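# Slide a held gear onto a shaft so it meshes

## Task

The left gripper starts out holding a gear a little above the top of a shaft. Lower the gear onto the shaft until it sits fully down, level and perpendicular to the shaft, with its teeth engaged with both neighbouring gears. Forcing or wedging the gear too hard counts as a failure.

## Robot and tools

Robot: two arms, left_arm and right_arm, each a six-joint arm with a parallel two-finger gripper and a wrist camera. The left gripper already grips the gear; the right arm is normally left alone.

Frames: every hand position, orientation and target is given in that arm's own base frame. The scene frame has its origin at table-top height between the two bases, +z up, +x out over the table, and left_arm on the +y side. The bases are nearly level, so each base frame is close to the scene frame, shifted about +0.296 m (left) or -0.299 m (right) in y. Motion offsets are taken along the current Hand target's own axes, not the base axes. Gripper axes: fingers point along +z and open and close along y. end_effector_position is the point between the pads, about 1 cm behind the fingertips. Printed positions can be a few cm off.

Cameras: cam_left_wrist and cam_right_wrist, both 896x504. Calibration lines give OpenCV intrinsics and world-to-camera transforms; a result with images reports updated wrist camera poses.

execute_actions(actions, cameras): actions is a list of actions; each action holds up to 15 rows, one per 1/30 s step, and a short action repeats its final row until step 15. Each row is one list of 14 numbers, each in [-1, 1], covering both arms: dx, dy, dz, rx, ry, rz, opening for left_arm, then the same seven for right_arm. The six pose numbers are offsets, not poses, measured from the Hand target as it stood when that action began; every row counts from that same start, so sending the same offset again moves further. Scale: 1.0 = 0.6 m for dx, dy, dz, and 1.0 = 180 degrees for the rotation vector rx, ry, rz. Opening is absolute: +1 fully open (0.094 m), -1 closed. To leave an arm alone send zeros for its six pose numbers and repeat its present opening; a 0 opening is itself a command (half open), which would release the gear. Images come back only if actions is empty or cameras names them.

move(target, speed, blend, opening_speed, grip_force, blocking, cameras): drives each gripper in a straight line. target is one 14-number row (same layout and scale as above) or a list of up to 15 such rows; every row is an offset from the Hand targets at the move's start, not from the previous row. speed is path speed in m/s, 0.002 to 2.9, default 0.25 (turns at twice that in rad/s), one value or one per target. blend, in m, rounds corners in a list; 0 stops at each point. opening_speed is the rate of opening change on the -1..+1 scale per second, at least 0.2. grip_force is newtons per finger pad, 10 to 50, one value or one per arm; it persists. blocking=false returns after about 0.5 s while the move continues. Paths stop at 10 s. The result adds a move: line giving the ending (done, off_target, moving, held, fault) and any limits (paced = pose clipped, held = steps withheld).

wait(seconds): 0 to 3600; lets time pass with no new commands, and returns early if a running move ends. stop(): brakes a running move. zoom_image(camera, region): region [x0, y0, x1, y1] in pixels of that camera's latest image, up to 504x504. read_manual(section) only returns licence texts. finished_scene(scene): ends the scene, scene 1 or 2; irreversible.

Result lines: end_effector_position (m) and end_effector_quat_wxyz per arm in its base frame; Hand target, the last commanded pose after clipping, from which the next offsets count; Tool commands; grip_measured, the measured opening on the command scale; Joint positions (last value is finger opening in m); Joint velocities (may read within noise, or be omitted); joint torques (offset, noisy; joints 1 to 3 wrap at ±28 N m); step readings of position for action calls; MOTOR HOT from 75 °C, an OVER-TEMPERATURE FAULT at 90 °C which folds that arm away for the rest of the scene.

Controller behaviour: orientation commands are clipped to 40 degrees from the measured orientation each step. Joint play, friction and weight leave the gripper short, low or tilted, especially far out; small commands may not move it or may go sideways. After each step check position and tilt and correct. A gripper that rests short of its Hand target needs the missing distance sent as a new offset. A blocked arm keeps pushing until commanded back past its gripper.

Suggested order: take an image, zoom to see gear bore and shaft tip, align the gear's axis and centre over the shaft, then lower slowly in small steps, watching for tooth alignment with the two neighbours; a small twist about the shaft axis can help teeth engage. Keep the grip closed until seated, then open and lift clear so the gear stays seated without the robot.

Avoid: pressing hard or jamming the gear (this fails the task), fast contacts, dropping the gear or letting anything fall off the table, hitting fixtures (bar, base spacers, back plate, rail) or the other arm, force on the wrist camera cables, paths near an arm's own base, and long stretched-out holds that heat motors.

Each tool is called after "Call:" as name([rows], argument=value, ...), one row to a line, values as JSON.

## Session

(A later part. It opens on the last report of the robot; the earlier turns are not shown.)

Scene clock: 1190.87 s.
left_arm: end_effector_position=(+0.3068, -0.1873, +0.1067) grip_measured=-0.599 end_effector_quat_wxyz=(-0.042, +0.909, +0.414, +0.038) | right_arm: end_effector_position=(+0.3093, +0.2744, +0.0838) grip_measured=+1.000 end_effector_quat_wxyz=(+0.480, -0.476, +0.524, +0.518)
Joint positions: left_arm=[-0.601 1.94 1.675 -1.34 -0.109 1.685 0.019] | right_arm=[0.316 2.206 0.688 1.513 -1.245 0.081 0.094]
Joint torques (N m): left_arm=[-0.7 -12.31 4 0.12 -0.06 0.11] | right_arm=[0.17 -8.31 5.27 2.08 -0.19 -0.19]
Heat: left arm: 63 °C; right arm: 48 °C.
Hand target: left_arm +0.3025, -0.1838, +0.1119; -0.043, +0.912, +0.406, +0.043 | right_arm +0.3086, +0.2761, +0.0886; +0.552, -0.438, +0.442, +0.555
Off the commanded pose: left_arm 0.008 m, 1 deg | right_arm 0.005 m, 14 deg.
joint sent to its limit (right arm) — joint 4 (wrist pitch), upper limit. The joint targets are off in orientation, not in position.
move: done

Call:
move(target=[0.0002,0.0008,0.0,0.003,-0.0002,-0.0278,-1, 0,0,0,0,0,0,1], speed=0.03, cameras=["all"])

Call:
zoom_image(camera="cam_right_wrist", region=[310, 150, 450, 260])

Call:
zoom_image(camera="cam_left_wrist", region=[440, 195, 560, 300])

Call:
zoom_image(camera="cam_left_wrist", region=[320, 220, 420, 360])

Scene clock: 1217.57 s.
left_arm: end_effector_position=(+0.3069, -0.1874, +0.1067) grip_measured=-0.599 end_effector_quat_wxyz=(-0.041, +0.895, +0.442, +0.039) | right_arm: end_effector_position=(+0.3093, +0.2744, +0.0838) grip_measured=+1.000 end_effector_quat_wxyz=(+0.480, -0.476, +0.524, +0.518)
Joint positions: left_arm=[-0.601 1.94 1.675 -1.339 -0.109 1.621 0.019] | right_arm=[0.316 2.206 0.688 1.513 -1.245 0.081 0.094]
Joint torques (N m): left_arm=[-0.72 -11.32 5.12 0.04 -0.08 -0.1] | right_arm=[0.17 -8.31 5.27 2.07 -0.19 -0.19]
Heat: left arm: 66 °C; right arm: 48 °C.
Hand target: left_arm +0.3029, -0.1840, +0.1119; -0.045, +0.893, +0.445, +0.043 | right_arm +0.3086, +0.2761, +0.0886; +0.552, -0.438, +0.442, +0.555
Off the commanded pose: left_arm 0.007 m, 1 deg | right_arm 0.005 m, 14 deg.
joint sent to its limit (right arm) — joint 4 (wrist pitch), upper limit. The joint targets are off in orientation, not in position.
move: done
cam_left_wrist: T_world_to_cam=[[-0.80658, 0.59058, 0.02544, 0.35619], [0.51674, 0.68353, 0.51553, -0.04707], [0.28707, 0.42895, -0.8565, 0.17878]] pos_world=[0.2603, -0.25487, 0.16833]
cam_right_wrist: T_world_to_cam=[[0.99733, -0.01767, -0.07085, -0.29825], [-0.07162, -0.42579, -0.90198, 0.25131], [-0.01423, 0.90465, -0.42592, -0.1188]] pos_world=[0.31376, 0.2092, 0.15495]

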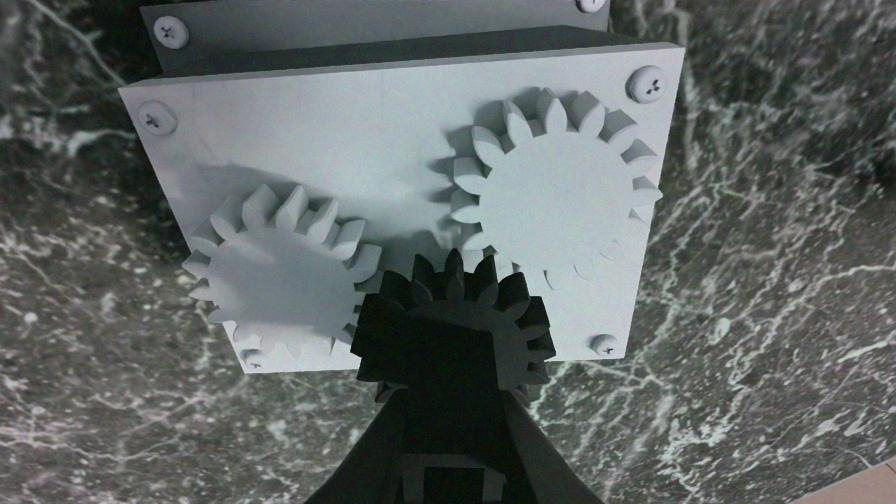

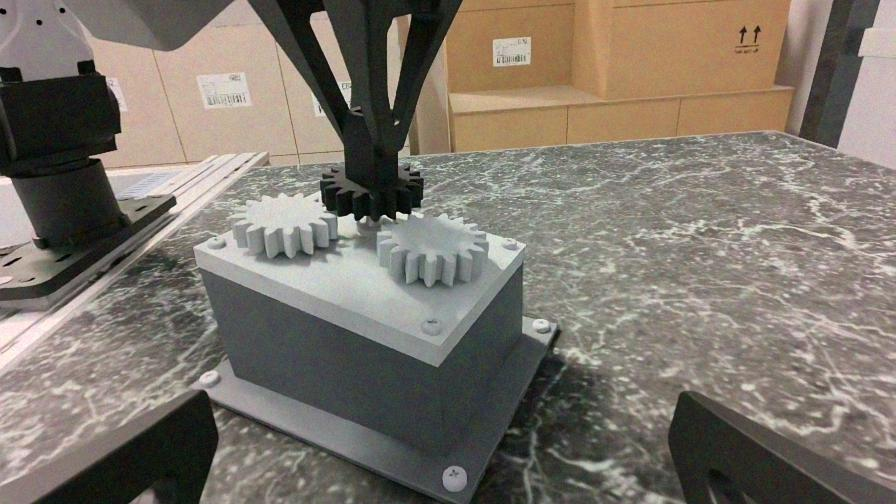

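Scaled by 3.600 from the camera's image (finer frame: 1280x720).

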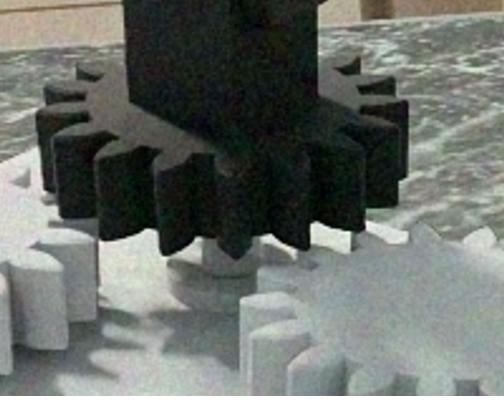

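Scaled by 4.200 from the camera's image (finer frame: 1280x720).

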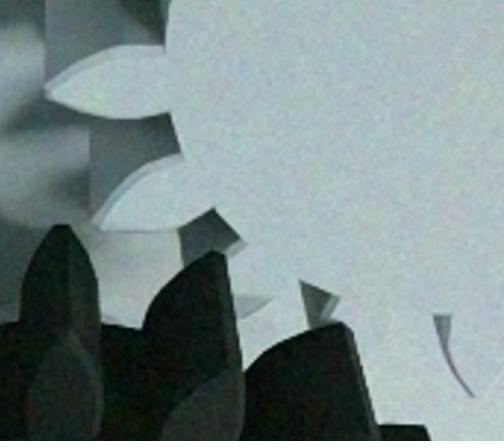

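Scaled by 3.600 from the camera's image (finer frame: 1280x720).

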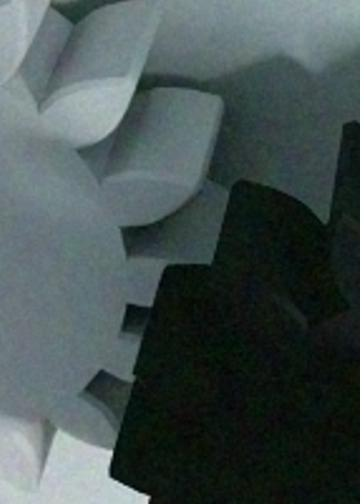

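Call:
move(target=[0.0002,0.0013,0.0,0.0055,0.0004,-0.0456,-1, 0,0,0,0,0,0,1], speed=0.03, cameras=["cam_left_wrist"])

Call:
zoom_image(camera="cam_left_wrist", region=[440, 195, 560, 300])

Call:
zoom_image(camera="cam_left_wrist", region=[310, 220, 410, 360])

Scene clock: 1268.37 s.
left_arm: end_effector_position=(+0.3055, -0.1864, +0.1067) grip_measured=-0.599 end_effector_quat_wxyz=(-0.041, +0.861, +0.505, +0.041) | right_arm: end_effector_position=(+0.3093, +0.2744, +0.0838) grip_measured=+1.000 end_effector_quat_wxyz=(+0.480, -0.476, +0.524, +0.518)
Joint positions: left_arm=[-0.601 1.94 1.675 -1.346 -0.109 1.477 0.019] | right_arm=[0.316 2.206 0.688 1.513 -1.245 0.081 0.094]
Joint torques (N m): left_arm=[-0.73 -9.35 7.47 -0.14 -0.06 -0.15] | right_arm=[0.17 -8.32 5.27 2.08 -0.19 -0.19]
Heat: left arm: 63 °C; right arm: 48 °C.
Hand target: left_arm +0.3036, -0.1843, +0.1119; -0.050, +0.859, +0.508, +0.043 | right_arm +0.3086, +0.2761, +0.0886; +0.552, -0.438, +0.442, +0.555
Off the commanded pose: left_arm 0.006 m, 1 deg | right_arm 0.005 m, 14 deg.
joint sent to its limit (right arm) — joint 4 (wrist pitch), upper limit. The joint targets are off in orientation, not in position.
move: done
cam_left_wrist: T_world_to_cam=[[-0.88267, 0.4697, 0.01651, 0.35613], [0.40887, 0.75009, 0.51979, -0.00214], [0.23176, 0.46556, -0.85413, 0.20229]] pos_world=[0.26833, -0.25984, 0.16802]

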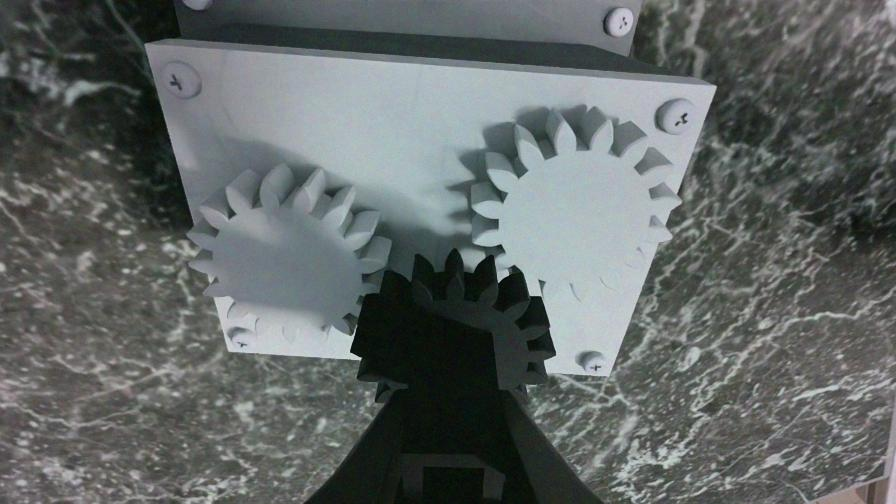

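Scaled by 4.200 from the camera's image (finer frame: 1280x720).

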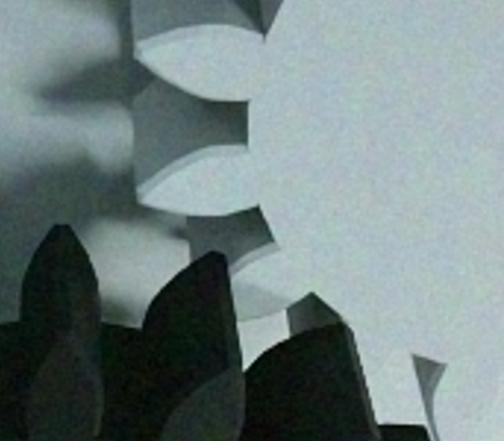

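Scaled by 3.600 from the camera's image (finer frame: 1280x720).

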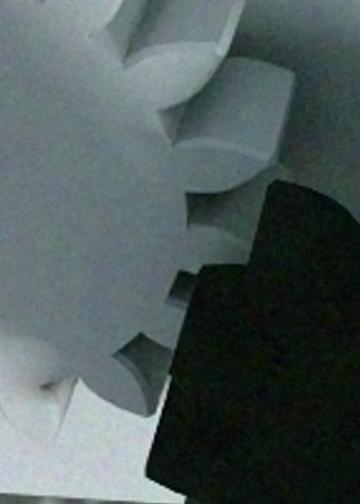

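Call:
move(target=[0.0001,0.0009,0.0017,0.0035,0.0003,-0.0306,-1, 0,0,0,0,0,0,1], speed=0.03, cameras=["cam_left_wrist"])

Call:
zoom_image(camera="cam_left_wrist", region=[440, 195, 560, 300])

Call:
zoom_image(camera="cam_left_wrist", region=[310, 220, 410, 360])

Scene clock: 1287.37 s.
left_arm: end_effector_position=(+0.3053, -0.1862, +0.1073) grip_measured=-0.599 end_effector_quat_wxyz=(-0.040, +0.835, +0.547, +0.043) | right_arm: end_effector_position=(+0.3093, +0.2744, +0.0838) grip_measured=+1.000 end_effector_quat_wxyz=(+0.480, -0.476, +0.524, +0.518)
Joint positions: left_arm=[-0.601 1.94 1.677 -1.35 -0.109 1.379 0.019] | right_arm=[0.316 2.206 0.688 1.513 -1.245 0.081 0.094]
Joint torques (N m): left_arm=[-0.61 -8.12 8.24 -0.2 -0.06 -0.09] | right_arm=[0.17 -8.32 5.27 2.07 -0.19 -0.19]
Heat: left arm: 60 °C; right arm: 48 °C.
Hand target: left_arm +0.3042, -0.1845, +0.1108; -0.053, +0.833, +0.549, +0.043 | right_arm +0.3086, +0.2761, +0.0886; +0.552, -0.438, +0.442, +0.555
Off the commanded pose: left_arm 0.004 m, 2 deg | right_arm 0.005 m, 14 deg.
joint sent to its limit (right arm) — joint 4 (wrist pitch), upper limit. The joint targets are off in orientation, not in position.
move: done
cam_left_wrist: T_world_to_cam=[[-0.92425, 0.38174, 0.00645, 0.35328], [0.32867, 0.78692, 0.52224, 0.02859], [0.19429, 0.48479, -0.85278, 0.21755]] pos_world=[0.27486, -0.26283, 0.16831]

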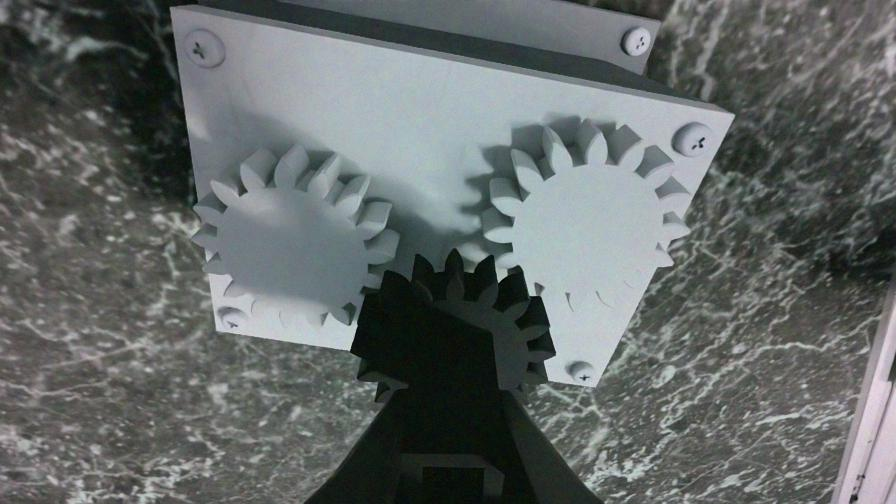

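Scaled by 4.200 from the camera's image (finer frame: 1280x720).

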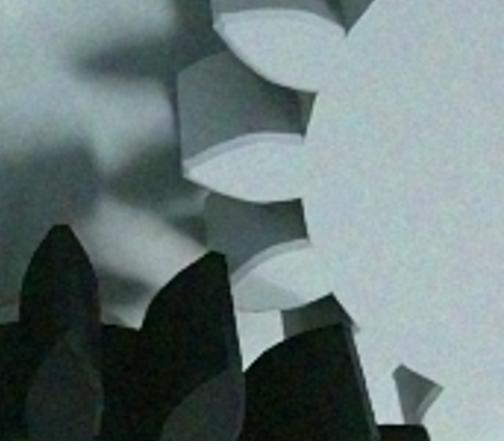

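Scaled by 3.600 from the camera's image (finer frame: 1280x720).

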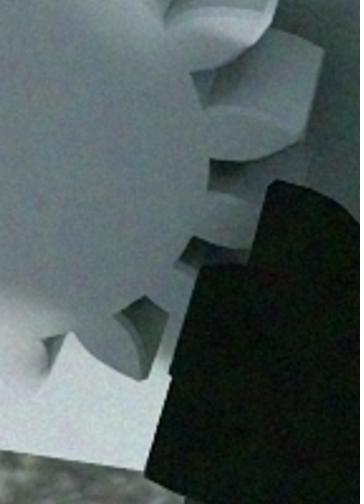

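Call:
move(target=[0.0,0.0025,-0.001,0.0132,0,0,-1, 0,0,0,0,0,0,1], speed=0.03, cameras=["all"])

Call:
zoom_image(camera="cam_left_wrist", region=[440, 195, 560, 300])

Call:
zoom_image(camera="cam_left_wrist", region=[310, 220, 410, 360])

Call:
zoom_image(camera="cam_right_wrist", region=[310, 150, 450, 260])

Scene clock: 1310.73 s.
left_arm: end_effector_position=(+0.3065, -0.1871, +0.1093) grip_measured=-0.599 end_effector_quat_wxyz=(-0.058, +0.835, +0.546, +0.035) | right_arm: end_effector_position=(+0.3093, +0.2744, +0.0838) grip_measured=+1.000 end_effector_quat_wxyz=(+0.480, -0.476, +0.524, +0.518)
Joint positions: left_arm=[-0.601 1.985 1.746 -1.412 -0.109 1.378 0.019] | right_arm=[0.316 2.206 0.688 1.513 -1.245 0.081 0.094]
Joint torques (N m): left_arm=[-0.23 -8.21 8.2 -0.27 0.02 -0.11] | right_arm=[0.17 -8.32 5.26 2.08 -0.19 -0.19]
Heat: left arm: 56 °C; right arm: 48 °C.
Hand target: left_arm +0.3055, -0.1851, +0.1113; -0.070, +0.832, +0.550, +0.031 | right_arm +0.3086, +0.2761, +0.0886; +0.552, -0.438, +0.442, +0.555
Off the commanded pose: left_arm 0.003 m, 2 deg | right_arm 0.005 m, 14 deg.
joint sent to its limit (right arm) — joint 4 (wrist pitch), upper limit. The joint targets are off in orientation, not in position.
move: done
cam_left_wrist: T_world_to_cam=[[-0.9239, 0.38006, 0.04438, 0.35006], [0.34452, 0.77578, 0.52866, 0.02006], [0.1665, 0.50371, -0.84767, 0.231]] pos_world=[0.27805, -0.26496, 0.16967]
cam_right_wrist: T_world_to_cam=[[0.99733, -0.01767, -0.07085, -0.29825], [-0.07162, -0.42579, -0.90198, 0.25131], [-0.01423, 0.90465, -0.42592, -0.1188]] pos_world=[0.31376, 0.2092, 0.15495]

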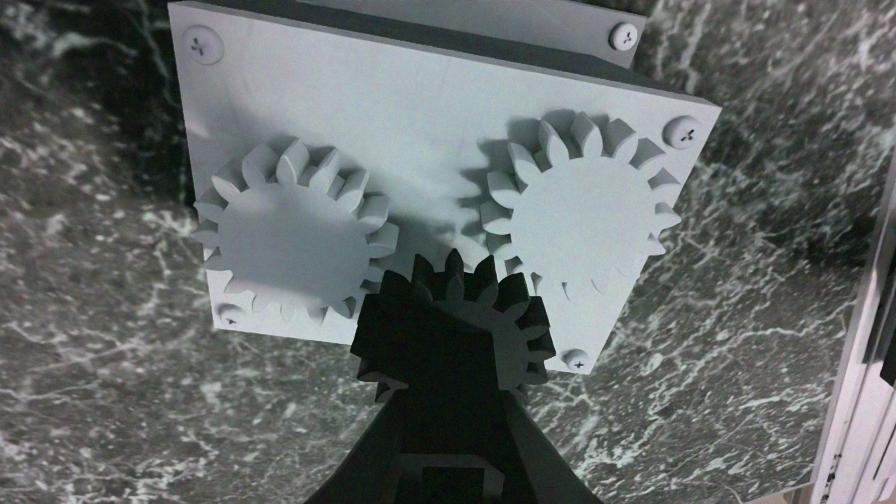

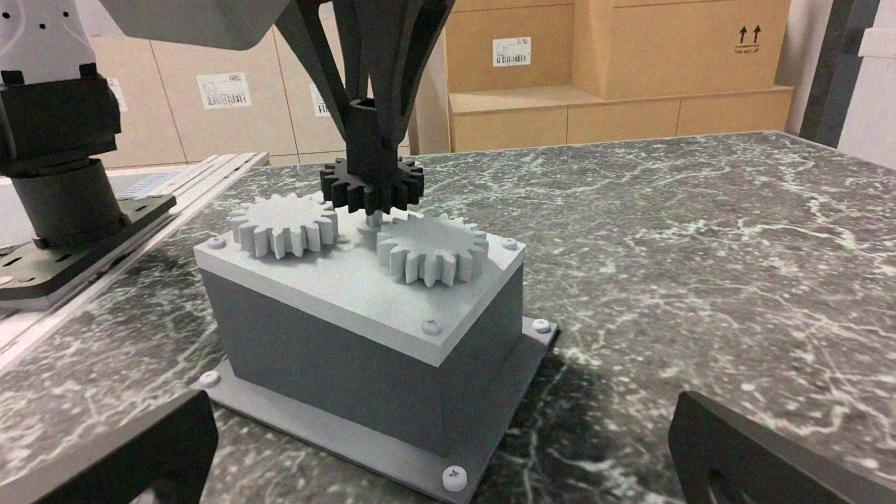

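Scaled by 4.200 from the camera's image (finer frame: 1280x720).

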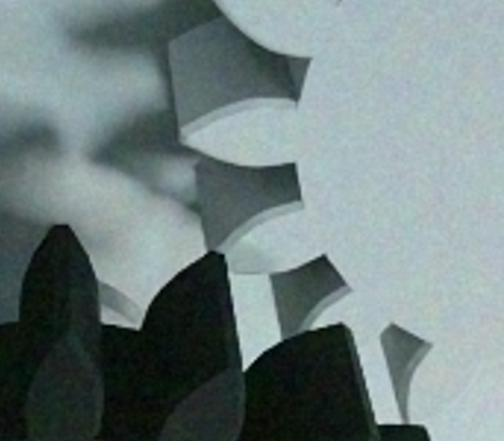

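Scaled by 3.600 from the camera's image (finer frame: 1280x720).

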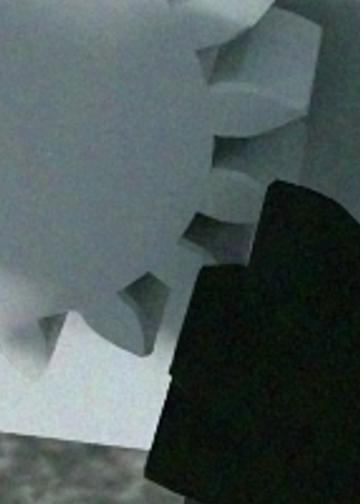

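Scaled by 3.600 from the camera's image (finer frame: 1280x720).

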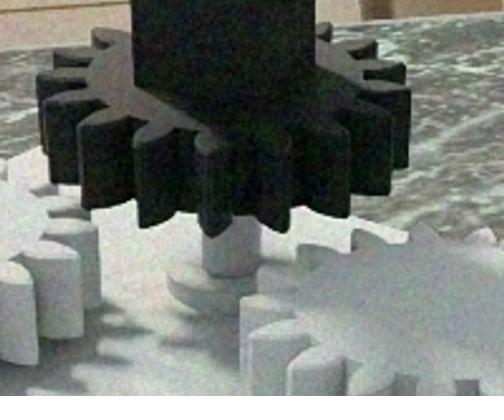

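Call:
zoom_image(camera="cam_left_wrist", region=[470, 95, 690, 310])

Call:
zoom_image(camera="cam_left_wrist", region=[180, 125, 410, 335])

Scaled by 2.291 from the camera's image (finer frame: 1280x720).

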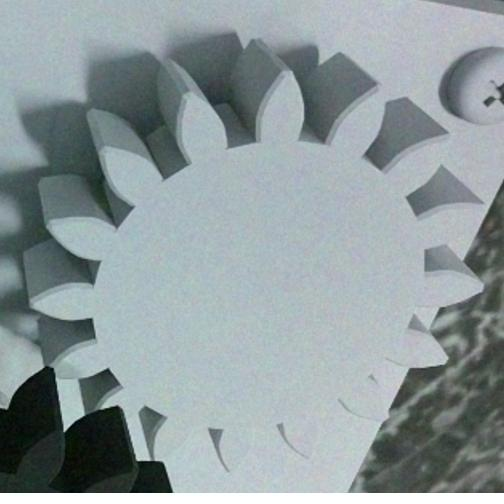

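Scaled by 2.191 from the camera's image (finer frame: 1280x720).

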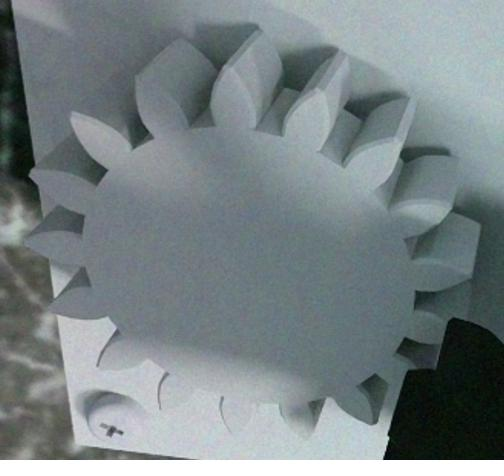

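Call:
move(target=[0.0012,-0.0155,0.0172,0.0129,0.0025,0.0014,-1, 0,0,0,0,0,0,1], speed=0.03)

Scene clock: 1368.43 s.
left_arm: end_effector_position=(+0.3065, -0.1871, +0.1093) grip_measured=-0.599 end_effector_quat_wxyz=(-0.058, +0.835, +0.546, +0.035) | right_arm: end_effector_position=(+0.3093, +0.2744, +0.0838) grip_measured=+1.000 end_effector_quat_wxyz=(+0.480, -0.476, +0.524, +0.518)
Joint positions: left_arm=[-0.601 1.985 1.746 -1.412 -0.109 1.378 0.019] | right_arm=[0.316 2.206 0.688 1.513 -1.245 0.081 0.094]
Joint torques (N m): left_arm=[-0.25 -8.01 4.9 -0.25 0.03 -0.12] | right_arm=[0.16 -8.32 5.27 2.07 -0.19 -0.19]
Heat: left arm: 53 °C; right arm: 48 °C.
Hand target: left_arm +0.2970, -0.1793, +0.1020; -0.089, +0.831, +0.548, +0.023 | right_arm +0.3086, +0.2761, +0.0886; +0.552, -0.438, +0.442, +0.555
Off the commanded pose: left_arm 0.014 m, 4 deg | right_arm 0.005 m, 14 deg.
joint sent to its limit (right arm) — joint 4 (wrist pitch), upper limit. The joint targets are off in orientation, not in position.
move: off_target (left_arm)

Call:
move(target=[-0.0007,0.0004,0.0058,0,0,-0.0039,-1, 0,0,0,0,0,0,1], speed=0.02)

Scene clock: 1373.93 s.
left_arm: end_effector_position=(+0.3060, -0.1867, +0.1079) grip_measured=-0.599 end_effector_quat_wxyz=(-0.059, +0.832, +0.551, +0.035) | right_arm: end_effector_position=(+0.3093, +0.2744, +0.0838) grip_measured=+1.000 end_effector_quat_wxyz=(+0.480, -0.476, +0.524, +0.518)
Joint positions: left_arm=[-0.601 1.985 1.74 -1.409 -0.109 1.366 0.019] | right_arm=[0.316 2.206 0.688 1.513 -1.245 0.081 0.094]
Joint torques (N m): left_arm=[-0.27 -8.03 4.19 -0.17 0.02 -0.11] | right_arm=[0.17 -8.32 5.27 2.08 -0.19 -0.19]
Heat: left arm: 53 °C; right arm: 48 °C.
Hand target: left_arm +0.2968, -0.1792, +0.0985; -0.089, +0.828, +0.554, +0.024 | right_arm +0.3086, +0.2761, +0.0886; +0.552, -0.438, +0.442, +0.555
Off the commanded pose: left_arm 0.015 m, 4 deg | right_arm 0.005 m, 14 deg.
joint sent to its limit (right arm) — joint 4 (wrist pitch), upper limit. The joint targets are off in orientation, not in position.
move: off_target (left_arm)

Call:
move(target=[-0.0007,0.0004,0.0058,0,0,0,-1, 0,0,0,0,0,0,1], speed=0.02, cameras=["all"])

Call:
zoom_image(camera="cam_left_wrist", region=[440, 195, 560, 300])

Call:
zoom_image(camera="cam_left_wrist", region=[310, 220, 410, 360])

Call:
zoom_image(camera="cam_right_wrist", region=[310, 150, 450, 260])

Scene clock: 1379.83 s.
left_arm: end_effector_position=(+0.3058, -0.1866, +0.1053) grip_measured=-0.599 end_effector_quat_wxyz=(-0.059, +0.831, +0.551, +0.035) | right_arm: end_effector_position=(+0.3093, +0.2744, +0.0838) grip_measured=+1.000 end_effector_quat_wxyz=(+0.480, -0.476, +0.524, +0.518)
Joint positions: left_arm=[-0.601 1.985 1.729 -1.399 -0.109 1.365 0.019] | right_arm=[0.316 2.206 0.688 1.513 -1.245 0.081 0.094]
Joint torques (N m): left_arm=[-0.23 -8.01 3.85 -0.13 0.01 -0.1] | right_arm=[0.17 -8.32 5.27 2.08 -0.19 -0.19]
Heat: left arm: 53 °C; right arm: 48 °C.
Hand target: left_arm +0.2967, -0.1791, +0.0950; -0.089, +0.828, +0.554, +0.024 | right_arm +0.3086, +0.2761, +0.0886; +0.552, -0.438, +0.442, +0.555
Off the commanded pose: left_arm 0.016 m, 4 deg | right_arm 0.005 m, 14 deg.
joint sent to its limit (right arm) — joint 4 (wrist pitch), upper limit. The joint targets are off in orientation, not in position.
move: off_target (left_arm)
cam_left_wrist: T_world_to_cam=[[-0.92851, 0.36843, 0.04615, 0.34848], [0.33542, 0.77896, 0.52982, 0.02536], [0.15925, 0.50742, -0.84686, 0.23025]] pos_world=[0.27839, -0.26498, 0.16547]
cam_right_wrist: T_world_to_cam=[[0.99733, -0.01767, -0.07085, -0.29825], [-0.07162, -0.42579, -0.90198, 0.25131], [-0.01423, 0.90465, -0.42592, -0.1188]] pos_world=[0.31376, 0.2092, 0.15495]

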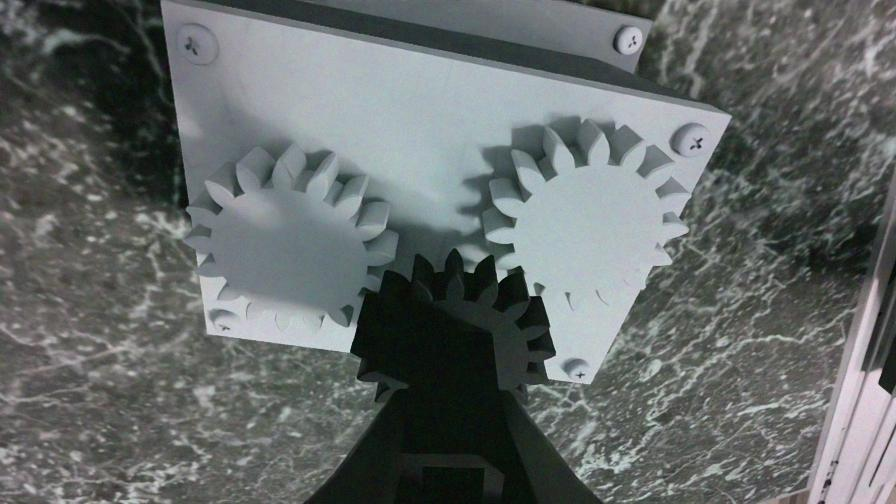

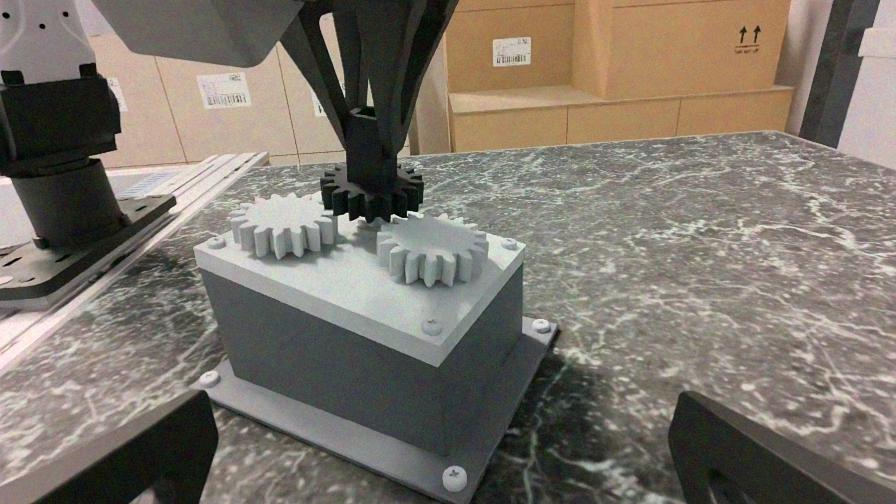

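Scaled by 4.200 from the camera's image (finer frame: 1280x720).

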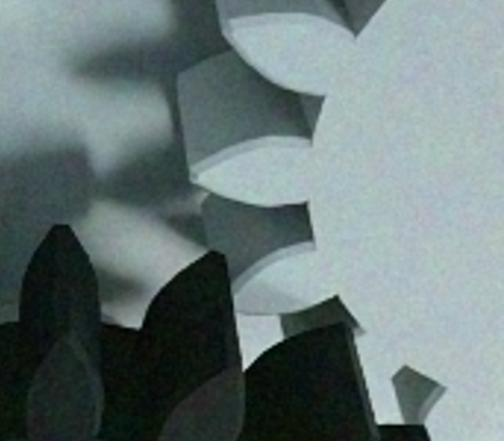

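Scaled by 3.600 from the camera's image (finer frame: 1280x720).

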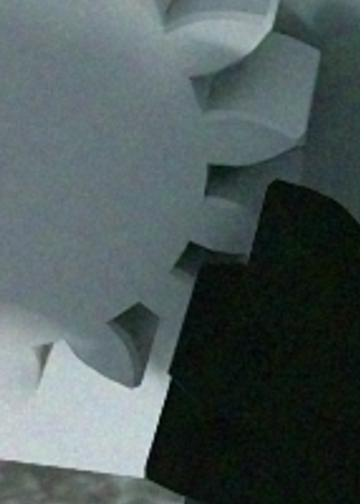

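Scaled by 3.600 from the camera's image (finer frame: 1280x720).

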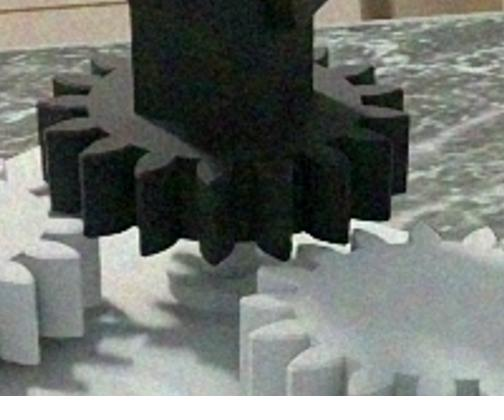

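Call:
move(target=[0,0,0,0,0,0.0372,-1, 0,0,0,0,0,0,1], speed=0.03, cameras=["cam_left_wrist"])

Call:
zoom_image(camera="cam_left_wrist", region=[440, 195, 560, 300])

Call:
zoom_image(camera="cam_left_wrist", region=[310, 220, 410, 360])

Scene clock: 1411.97 s.
left_arm: end_effector_position=(+0.3065, -0.1871, +0.1052) grip_measured=-0.599 end_effector_quat_wxyz=(-0.059, +0.856, +0.513, +0.033) | right_arm: end_effector_position=(+0.3093, +0.2744, +0.0838) grip_measured=+1.000 end_effector_quat_wxyz=(+0.480, -0.476, +0.524, +0.518)
Joint positions: left_arm=[-0.601 1.985 1.729 -1.395 -0.109 1.457 0.019] | right_arm=[0.316 2.206 0.688 1.513 -1.245 0.081 0.094]
Joint torques (N m): left_arm=[-0.23 -8.08 3.88 -0.18 0.02 0.14] | right_arm=[0.17 -8.31 5.26 2.08 -0.19 -0.19]
Heat: left arm: 52 °C; right arm: 48 °C.
Hand target: left_arm +0.2967, -0.1791, +0.0950; -0.090, +0.859, +0.504, +0.018 | right_arm +0.3086, +0.2761, +0.0886; +0.552, -0.438, +0.442, +0.555
Off the commanded pose: left_arm 0.016 m, 4 deg | right_arm 0.005 m, 14 deg.
joint sent to its limit (right arm) — joint 4 (wrist pitch), upper limit. The joint targets are off in orientation, not in position.
move: off_target (left_arm)
cam_left_wrist: T_world_to_cam=[[-0.8907, 0.45143, 0.05352, 0.35253], [0.40981, 0.74641, 0.52434, -0.00272], [0.19675, 0.48897, -0.84982, 0.21572]] pos_world=[0.27267, -0.2626, 0.16588]

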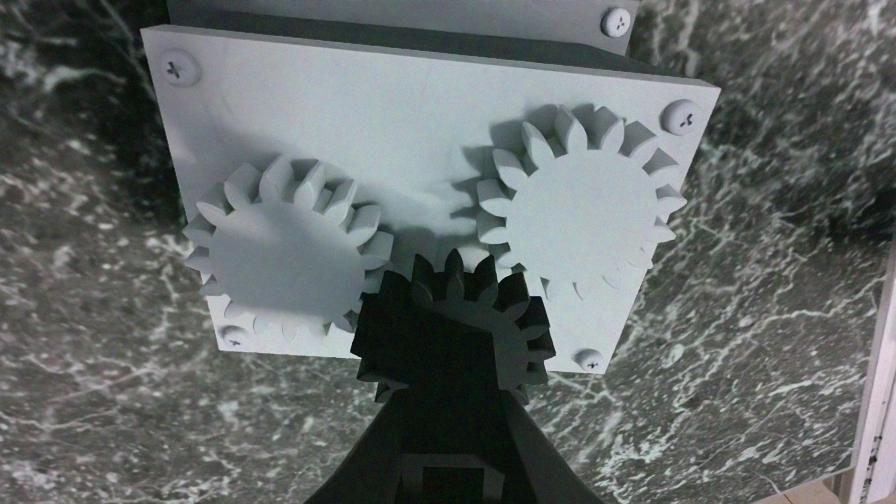

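Scaled by 4.200 from the camera's image (finer frame: 1280x720).

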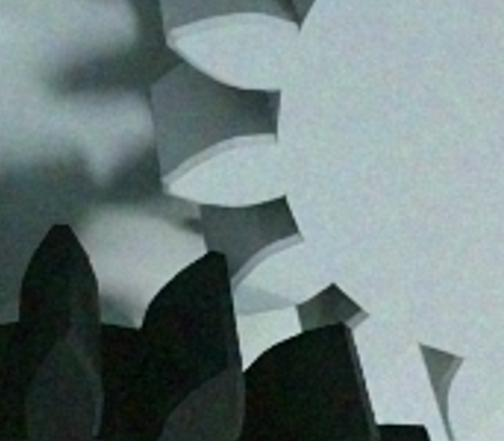

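Scaled by 3.600 from the camera's image (finer frame: 1280x720).

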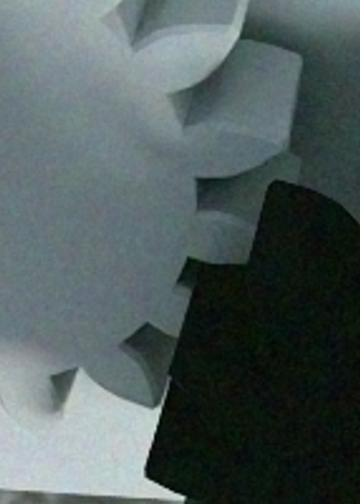

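Call:
move(target=[0.0007,0.0172,-0.022,-0.0158,-0.0016,-0.0017,-1, 0,0,0,0,0,0,1], speed=0.03)

Scene clock: 1429.57 s.
left_arm: end_effector_position=(+0.3065, -0.1871, +0.1052) grip_measured=-0.599 end_effector_quat_wxyz=(-0.059, +0.856, +0.512, +0.033) | right_arm: end_effector_position=(+0.3093, +0.2744, +0.0838) grip_measured=+1.000 end_effector_quat_wxyz=(+0.480, -0.476, +0.524, +0.518)
Joint positions: left_arm=[-0.601 1.985 1.729 -1.395 -0.109 1.458 0.019] | right_arm=[0.316 2.206 0.688 1.513 -1.245 0.081 0.094]
Joint torques (N m): left_arm=[-0.25 -8.49 7.6 -0.13 0.01 0.13] | right_arm=[0.17 -8.31 5.27 2.08 -0.19 -0.19]
Heat: left arm: 52 °C; right arm: 48 °C.
Hand target: left_arm +0.3066, -0.1859, +0.1066; -0.068, +0.859, +0.506, +0.029 | right_arm +0.3086, +0.2761, +0.0886; +0.552, -0.438, +0.442, +0.555
Off the commanded pose: left_arm 0.002 m, 1 deg | right_arm 0.005 m, 14 deg.
joint sent to its limit (right arm) — joint 4 (wrist pitch), upper limit. The joint targets are off in orientation, not in position.
move: done

Call:
move([
  [0.0003,0.0075,-0.0096,-0.0068,-0.0006,-0.0007,-1, 0,0,0,0,0,0,1],
  [0.0003,0.0075,-0.0096,-0.0068,-0.0006,-0.0272,-1, 0,0,0,0,0,0,1],
], speed=0.03, cameras=["all"])

Call:
zoom_image(camera="cam_left_wrist", region=[440, 195, 560, 300])

Call:
zoom_image(camera="cam_left_wrist", region=[310, 220, 410, 360])

Scene clock: 1436.77 s.
left_arm: end_effector_position=(+0.3077, -0.1879, +0.1086) grip_measured=-0.599 end_effector_quat_wxyz=(-0.055, +0.841, +0.537, +0.036) | right_arm: end_effector_position=(+0.3093, +0.2744, +0.0838) grip_measured=+1.000 end_effector_quat_wxyz=(+0.480, -0.476, +0.524, +0.518)
Joint positions: left_arm=[-0.601 1.985 1.743 -1.403 -0.109 1.4 0.019] | right_arm=[0.316 2.206 0.688 1.513 -1.245 0.081 0.094]
Joint torques (N m): left_arm=[-0.23 -8.53 8.21 -0.05 0 -0.13] | right_arm=[0.17 -8.32 5.27 2.08 -0.19 -0.19]
Heat: left arm: 52 °C; right arm: 48 °C.
Hand target: left_arm +0.3108, -0.1887, +0.1120; -0.057, +0.838, +0.542, +0.036 | right_arm +0.3086, +0.2761, +0.0886; +0.552, -0.438, +0.442, +0.555
Off the commanded pose: left_arm 0.005 m, 1 deg | right_arm 0.005 m, 14 deg.
joint sent to its limit (right arm) — joint 4 (wrist pitch), upper limit. The joint targets are off in orientation, not in position.
move: done
cam_left_wrist: T_world_to_cam=[[-0.91542, 0.4004, 0.04109, 0.35317], [0.36039, 0.76989, 0.52668, 0.01499], [0.17925, 0.49694, -0.84907, 0.22553]] pos_world=[0.27747, -0.26502, 0.16908]
cam_right_wrist: T_world_to_cam=[[0.99733, -0.01767, -0.07085, -0.29825], [-0.07162, -0.42579, -0.90198, 0.25131], [-0.01423, 0.90465, -0.42592, -0.1188]] pos_world=[0.31376, 0.2092, 0.15495]

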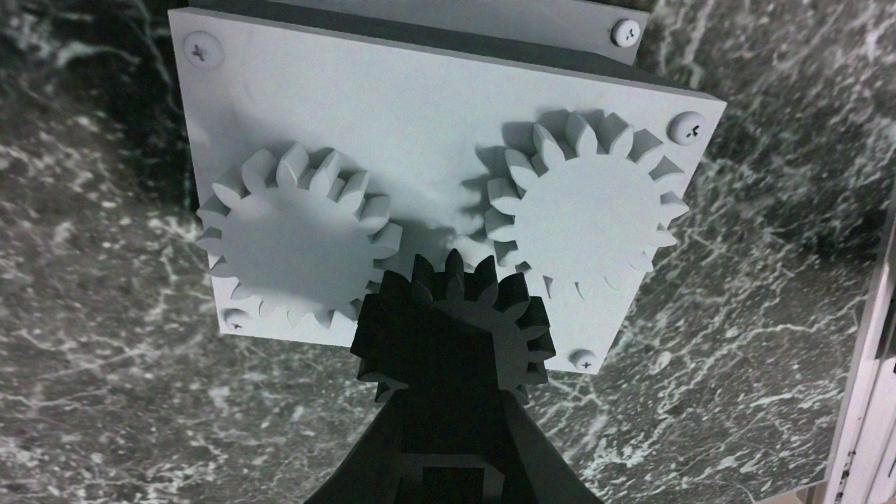

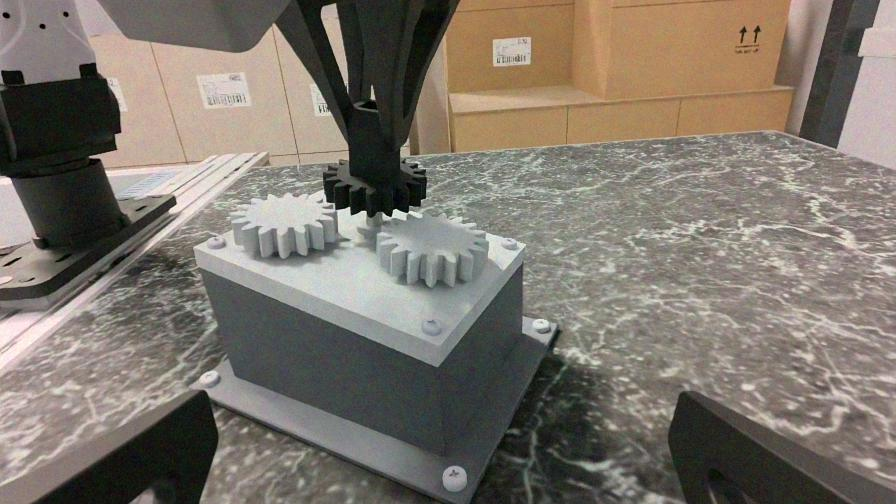

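Scaled by 4.200 from the camera's image (finer frame: 1280x720).

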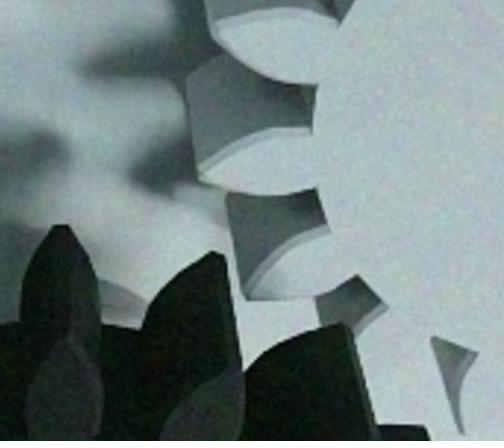

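Scaled by 3.600 from the camera's image (finer frame: 1280x720).

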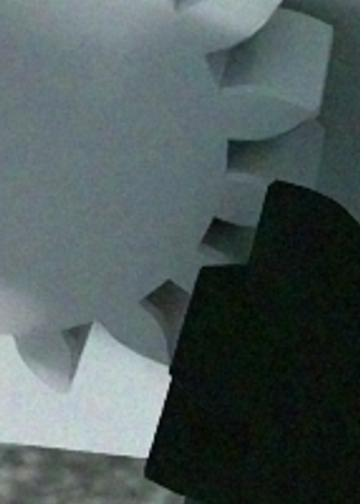

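Call:
move([
  [0.0008,-0.0158,0.0172,0.0131,0.0023,0.0015,-1, 0,0,0,0,0,0,1],
  [0.0001,-0.0158,0.0240,0.0131,0.0023,0.0015,-1, 0,0,0,0,0,0,1],
], speed=0.03)

Scene clock: 1460.73 s.
left_arm: end_effector_position=(+0.3062, -0.1869, +0.1059) grip_measured=-0.599 end_effector_quat_wxyz=(-0.059, +0.841, +0.537, +0.034) | right_arm: end_effector_position=(+0.3093, +0.2744, +0.0838) grip_measured=+1.000 end_effector_quat_wxyz=(+0.480, -0.476, +0.524, +0.518)
Joint positions: left_arm=[-0.601 1.985 1.732 -1.4 -0.109 1.399 0.019] | right_arm=[0.316 2.206 0.688 1.513 -1.245 0.081 0.094]
Joint torques (N m): left_arm=[-0.25 -8.39 4.42 0 0.03 -0.1] | right_arm=[0.17 -8.31 5.26 2.07 -0.19 -0.19]
Heat: left arm: 53 °C; right arm: 48 °C.
Hand target: left_arm +0.3021, -0.1829, +0.0981; -0.076, +0.837, +0.541, +0.028 | right_arm +0.3086, +0.2761, +0.0886; +0.552, -0.438, +0.442, +0.555
Off the commanded pose: left_arm 0.010 m, 2 deg | right_arm 0.005 m, 14 deg.
joint sent to its limit (right arm) — joint 4 (wrist pitch), upper limit. The joint targets are off in orientation, not in position.
move: done

Call:
move(target=[-0.0008,0.0003,0.0066,0,0,0,-1, 0,0,0,0,0,0,1], speed=0.02)

Scene clock: 1465.07 s.
left_arm: end_effector_position=(+0.3059, -0.1867, +0.1020) grip_measured=-0.599 end_effector_quat_wxyz=(-0.059, +0.841, +0.537, +0.034) | right_arm: end_effector_position=(+0.3093, +0.2744, +0.0838) grip_measured=+1.000 end_effector_quat_wxyz=(+0.480, -0.476, +0.524, +0.518)
Joint positions: left_arm=[-0.601 1.985 1.716 -1.385 -0.109 1.399 0.019] | right_arm=[0.316 2.206 0.688 1.513 -1.245 0.081 0.094]
Joint torques (N m): left_arm=[-0.27 -8.38 4.46 0.02 0 -0.11] | right_arm=[0.16 -8.32 5.27 2.07 -0.19 -0.19]
Heat: left arm: 53 °C; right arm: 48 °C.
Hand target: left_arm +0.3020, -0.1828, +0.0942; -0.076, +0.837, +0.541, +0.028 | right_arm +0.3086, +0.2761, +0.0886; +0.552, -0.438, +0.442, +0.555
Off the commanded pose: left_arm 0.010 m, 2 deg | right_arm 0.005 m, 14 deg.
joint sent to its limit (right arm) — joint 4 (wrist pitch), upper limit. The joint targets are off in orientation, not in position.
move: done

Call:
move(target=[-0.0009,0.0003,0.0083,0,0,0,-1, 0,0,0,0,0,0,1], speed=0.02)

Scene clock: 1468.23 s.
left_arm: end_effector_position=(+0.3055, -0.1864, +0.0970) grip_measured=-0.599 end_effector_quat_wxyz=(-0.060, +0.841, +0.537, +0.034) | right_arm: end_effector_position=(+0.3093, +0.2744, +0.0838) grip_measured=+1.000 end_effector_quat_wxyz=(+0.480, -0.476, +0.524, +0.518)
Joint positions: left_arm=[-0.601 1.985 1.696 -1.366 -0.109 1.399 0.019] | right_arm=[0.316 2.206 0.688 1.513 -1.245 0.081 0.094]
Joint torques (N m): left_arm=[-0.29 -8.42 4.4 0.07 -0.01 -0.11] | right_arm=[0.17 -8.32 5.27 2.08 -0.19 -0.19]
Heat: left arm: 53 °C; right arm: 48 °C.
Hand target: left_arm +0.3018, -0.1826, +0.0892; -0.076, +0.837, +0.541, +0.028 | right_arm +0.3086, +0.2761, +0.0886; +0.552, -0.438, +0.442, +0.555
Off the commanded pose: left_arm 0.009 m, 2 deg | right_arm 0.005 m, 14 deg.
joint sent to its limit (right arm) — joint 4 (wrist pitch), upper limit. The joint targets are off in orientation, not in position.
move: done

Smooth meshing descent. Continue with smaller steps toward the boss.

Call:
move(target=[-0.0006,0.0002,0.005,0,0,0,-1, 0,0,0,0,0,0,1], speed=0.02, cameras=["cam_right_wrist"])

Call:
zoom_image(camera="cam_right_wrist", region=[300, 150, 440, 260])

Scene clock: 1471.67 s.
left_arm: end_effector_position=(+0.3053, -0.1863, +0.0941) grip_measured=-0.599 end_effector_quat_wxyz=(-0.060, +0.841, +0.537, +0.034) | right_arm: end_effector_position=(+0.3093, +0.2744, +0.0838) grip_measured=+1.000 end_effector_quat_wxyz=(+0.480, -0.476, +0.524, +0.518)
Joint positions: left_arm=[-0.601 1.985 1.685 -1.355 -0.109 1.399 0.019] | right_arm=[0.316 2.206 0.688 1.513 -1.245 0.081 0.094]
Joint torques (N m): left_arm=[-0.27 -8.4 4.42 0.07 0.02 -0.11] | right_arm=[0.17 -8.31 5.27 2.08 -0.19 -0.2]
Heat: left arm: 52 °C; right arm: 48 °C.
Hand target: left_arm +0.3016, -0.1825, +0.0862; -0.076, +0.837, +0.541, +0.028 | right_arm +0.3086, +0.2761, +0.0886; +0.552, -0.438, +0.442, +0.555
Off the commanded pose: left_arm 0.010 m, 2 deg | right_arm 0.005 m, 14 deg.
joint sent to its limit (right arm) — joint 4 (wrist pitch), upper limit. The joint targets are off in orientation, not in position.
move: done
cam_right_wrist: T_world_to_cam=[[0.99733, -0.01767, -0.07085, -0.29825], [-0.07162, -0.42579, -0.90198, 0.25131], [-0.01423, 0.90465, -0.42592, -0.1188]] pos_world=[0.31376, 0.2092, 0.15495]

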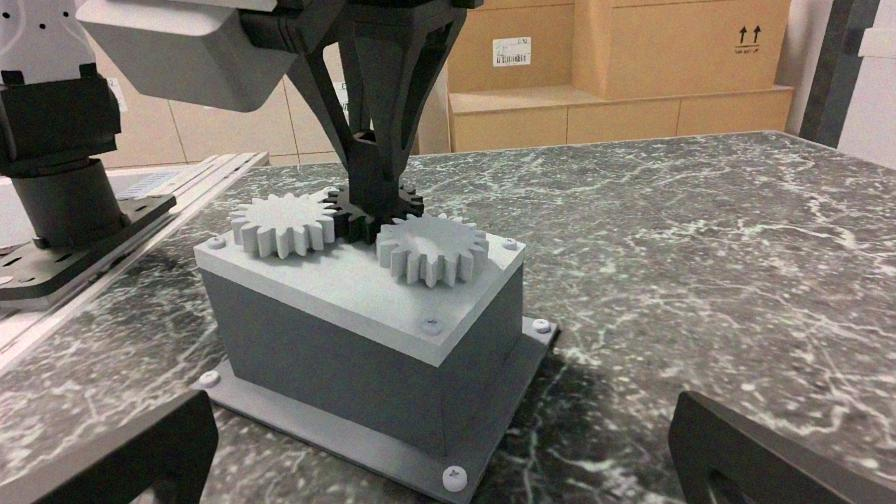

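Scaled by 3.600 from the camera's image (finer frame: 1280x720).

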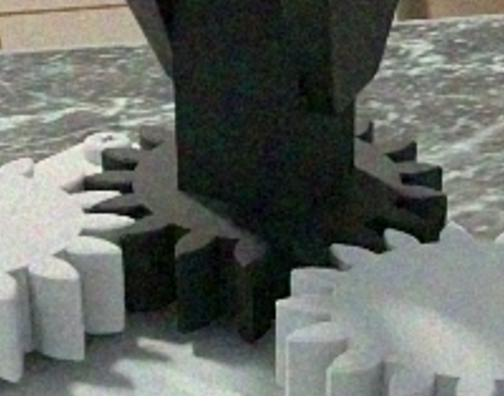

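Call:
move(target=[-0.0004,0.0002,0.0033,0,0,0,-1, 0,0,0,0,0,0,1], speed=0.015)

Call:
move(target=[-0.0004,0.0002,0.0033,0,0,0,-1, 0,0,0,0,0,0,1], speed=0.015)

Scene clock: 1475.17 s.
left_arm: end_effector_position=(+0.3053, -0.1862, +0.0933) grip_measured=-0.599 end_effector_quat_wxyz=(-0.060, +0.841, +0.537, +0.034) | right_arm: end_effector_position=(+0.3093, +0.2744, +0.0838) grip_measured=+1.000 end_effector_quat_wxyz=(+0.480, -0.476, +0.524, +0.518)
Joint positions: left_arm=[-0.601 1.985 1.682 -1.352 -0.109 1.399 0.019] | right_arm=[0.316 2.206 0.688 1.513 -1.245 0.081 0.094]
Joint torques (N m): left_arm=[-0.32 -8.31 4.15 0.11 0 -0.1] | right_arm=[0.18 -8.31 5.27 2.07 -0.19 -0.19]
Heat: left arm: 52 °C; right arm: 48 °C.
Hand target: left_arm +0.3015, -0.1824, +0.0842; -0.076, +0.837, +0.541, +0.028 | right_arm +0.3086, +0.2761, +0.0886; +0.552, -0.438, +0.442, +0.555
Off the commanded pose: left_arm 0.011 m, 2 deg | right_arm 0.005 m, 14 deg.
joint sent to its limit (right arm) — joint 4 (wrist pitch), upper limit. The joint targets are off in orientation, not in position.
move: off_target (left_arm)

Scene clock: 1475.67 s.
left_arm: end_effector_position=(+0.3058, -0.1866, +0.0928) grip_measured=-0.599 end_effector_quat_wxyz=(-0.059, +0.841, +0.537, +0.034) | right_arm: end_effector_position=(+0.3093, +0.2744, +0.0838) grip_measured=+1.000 end_effector_quat_wxyz=(+0.480, -0.476, +0.524, +0.518)
Joint positions: left_arm=[-0.601 1.985 1.68 -1.348 -0.109 1.399 0.019] | right_arm=[0.316 2.206 0.688 1.513 -1.245 0.081 0.094]
Joint torques (N m): left_arm=[-0.27 -8.25 3.55 0.12 0.02 -0.1] | right_arm=[0.17 -8.31 5.26 2.08 -0.19 -0.19]
Heat: left arm: 52 °C; right arm: 48 °C.
Hand target: left_arm +0.3015, -0.1823, +0.0822; -0.076, +0.837, +0.541, +0.028 | right_arm +0.3086, +0.2761, +0.0886; +0.552, -0.438, +0.442, +0.555
Off the commanded pose: left_arm 0.012 m, 2 deg | right_arm 0.005 m, 14 deg.
joint sent to its limit (right arm) — joint 4 (wrist pitch), upper limit. The joint targets are off in orientation, not in position.
move: off_target (left_arm)


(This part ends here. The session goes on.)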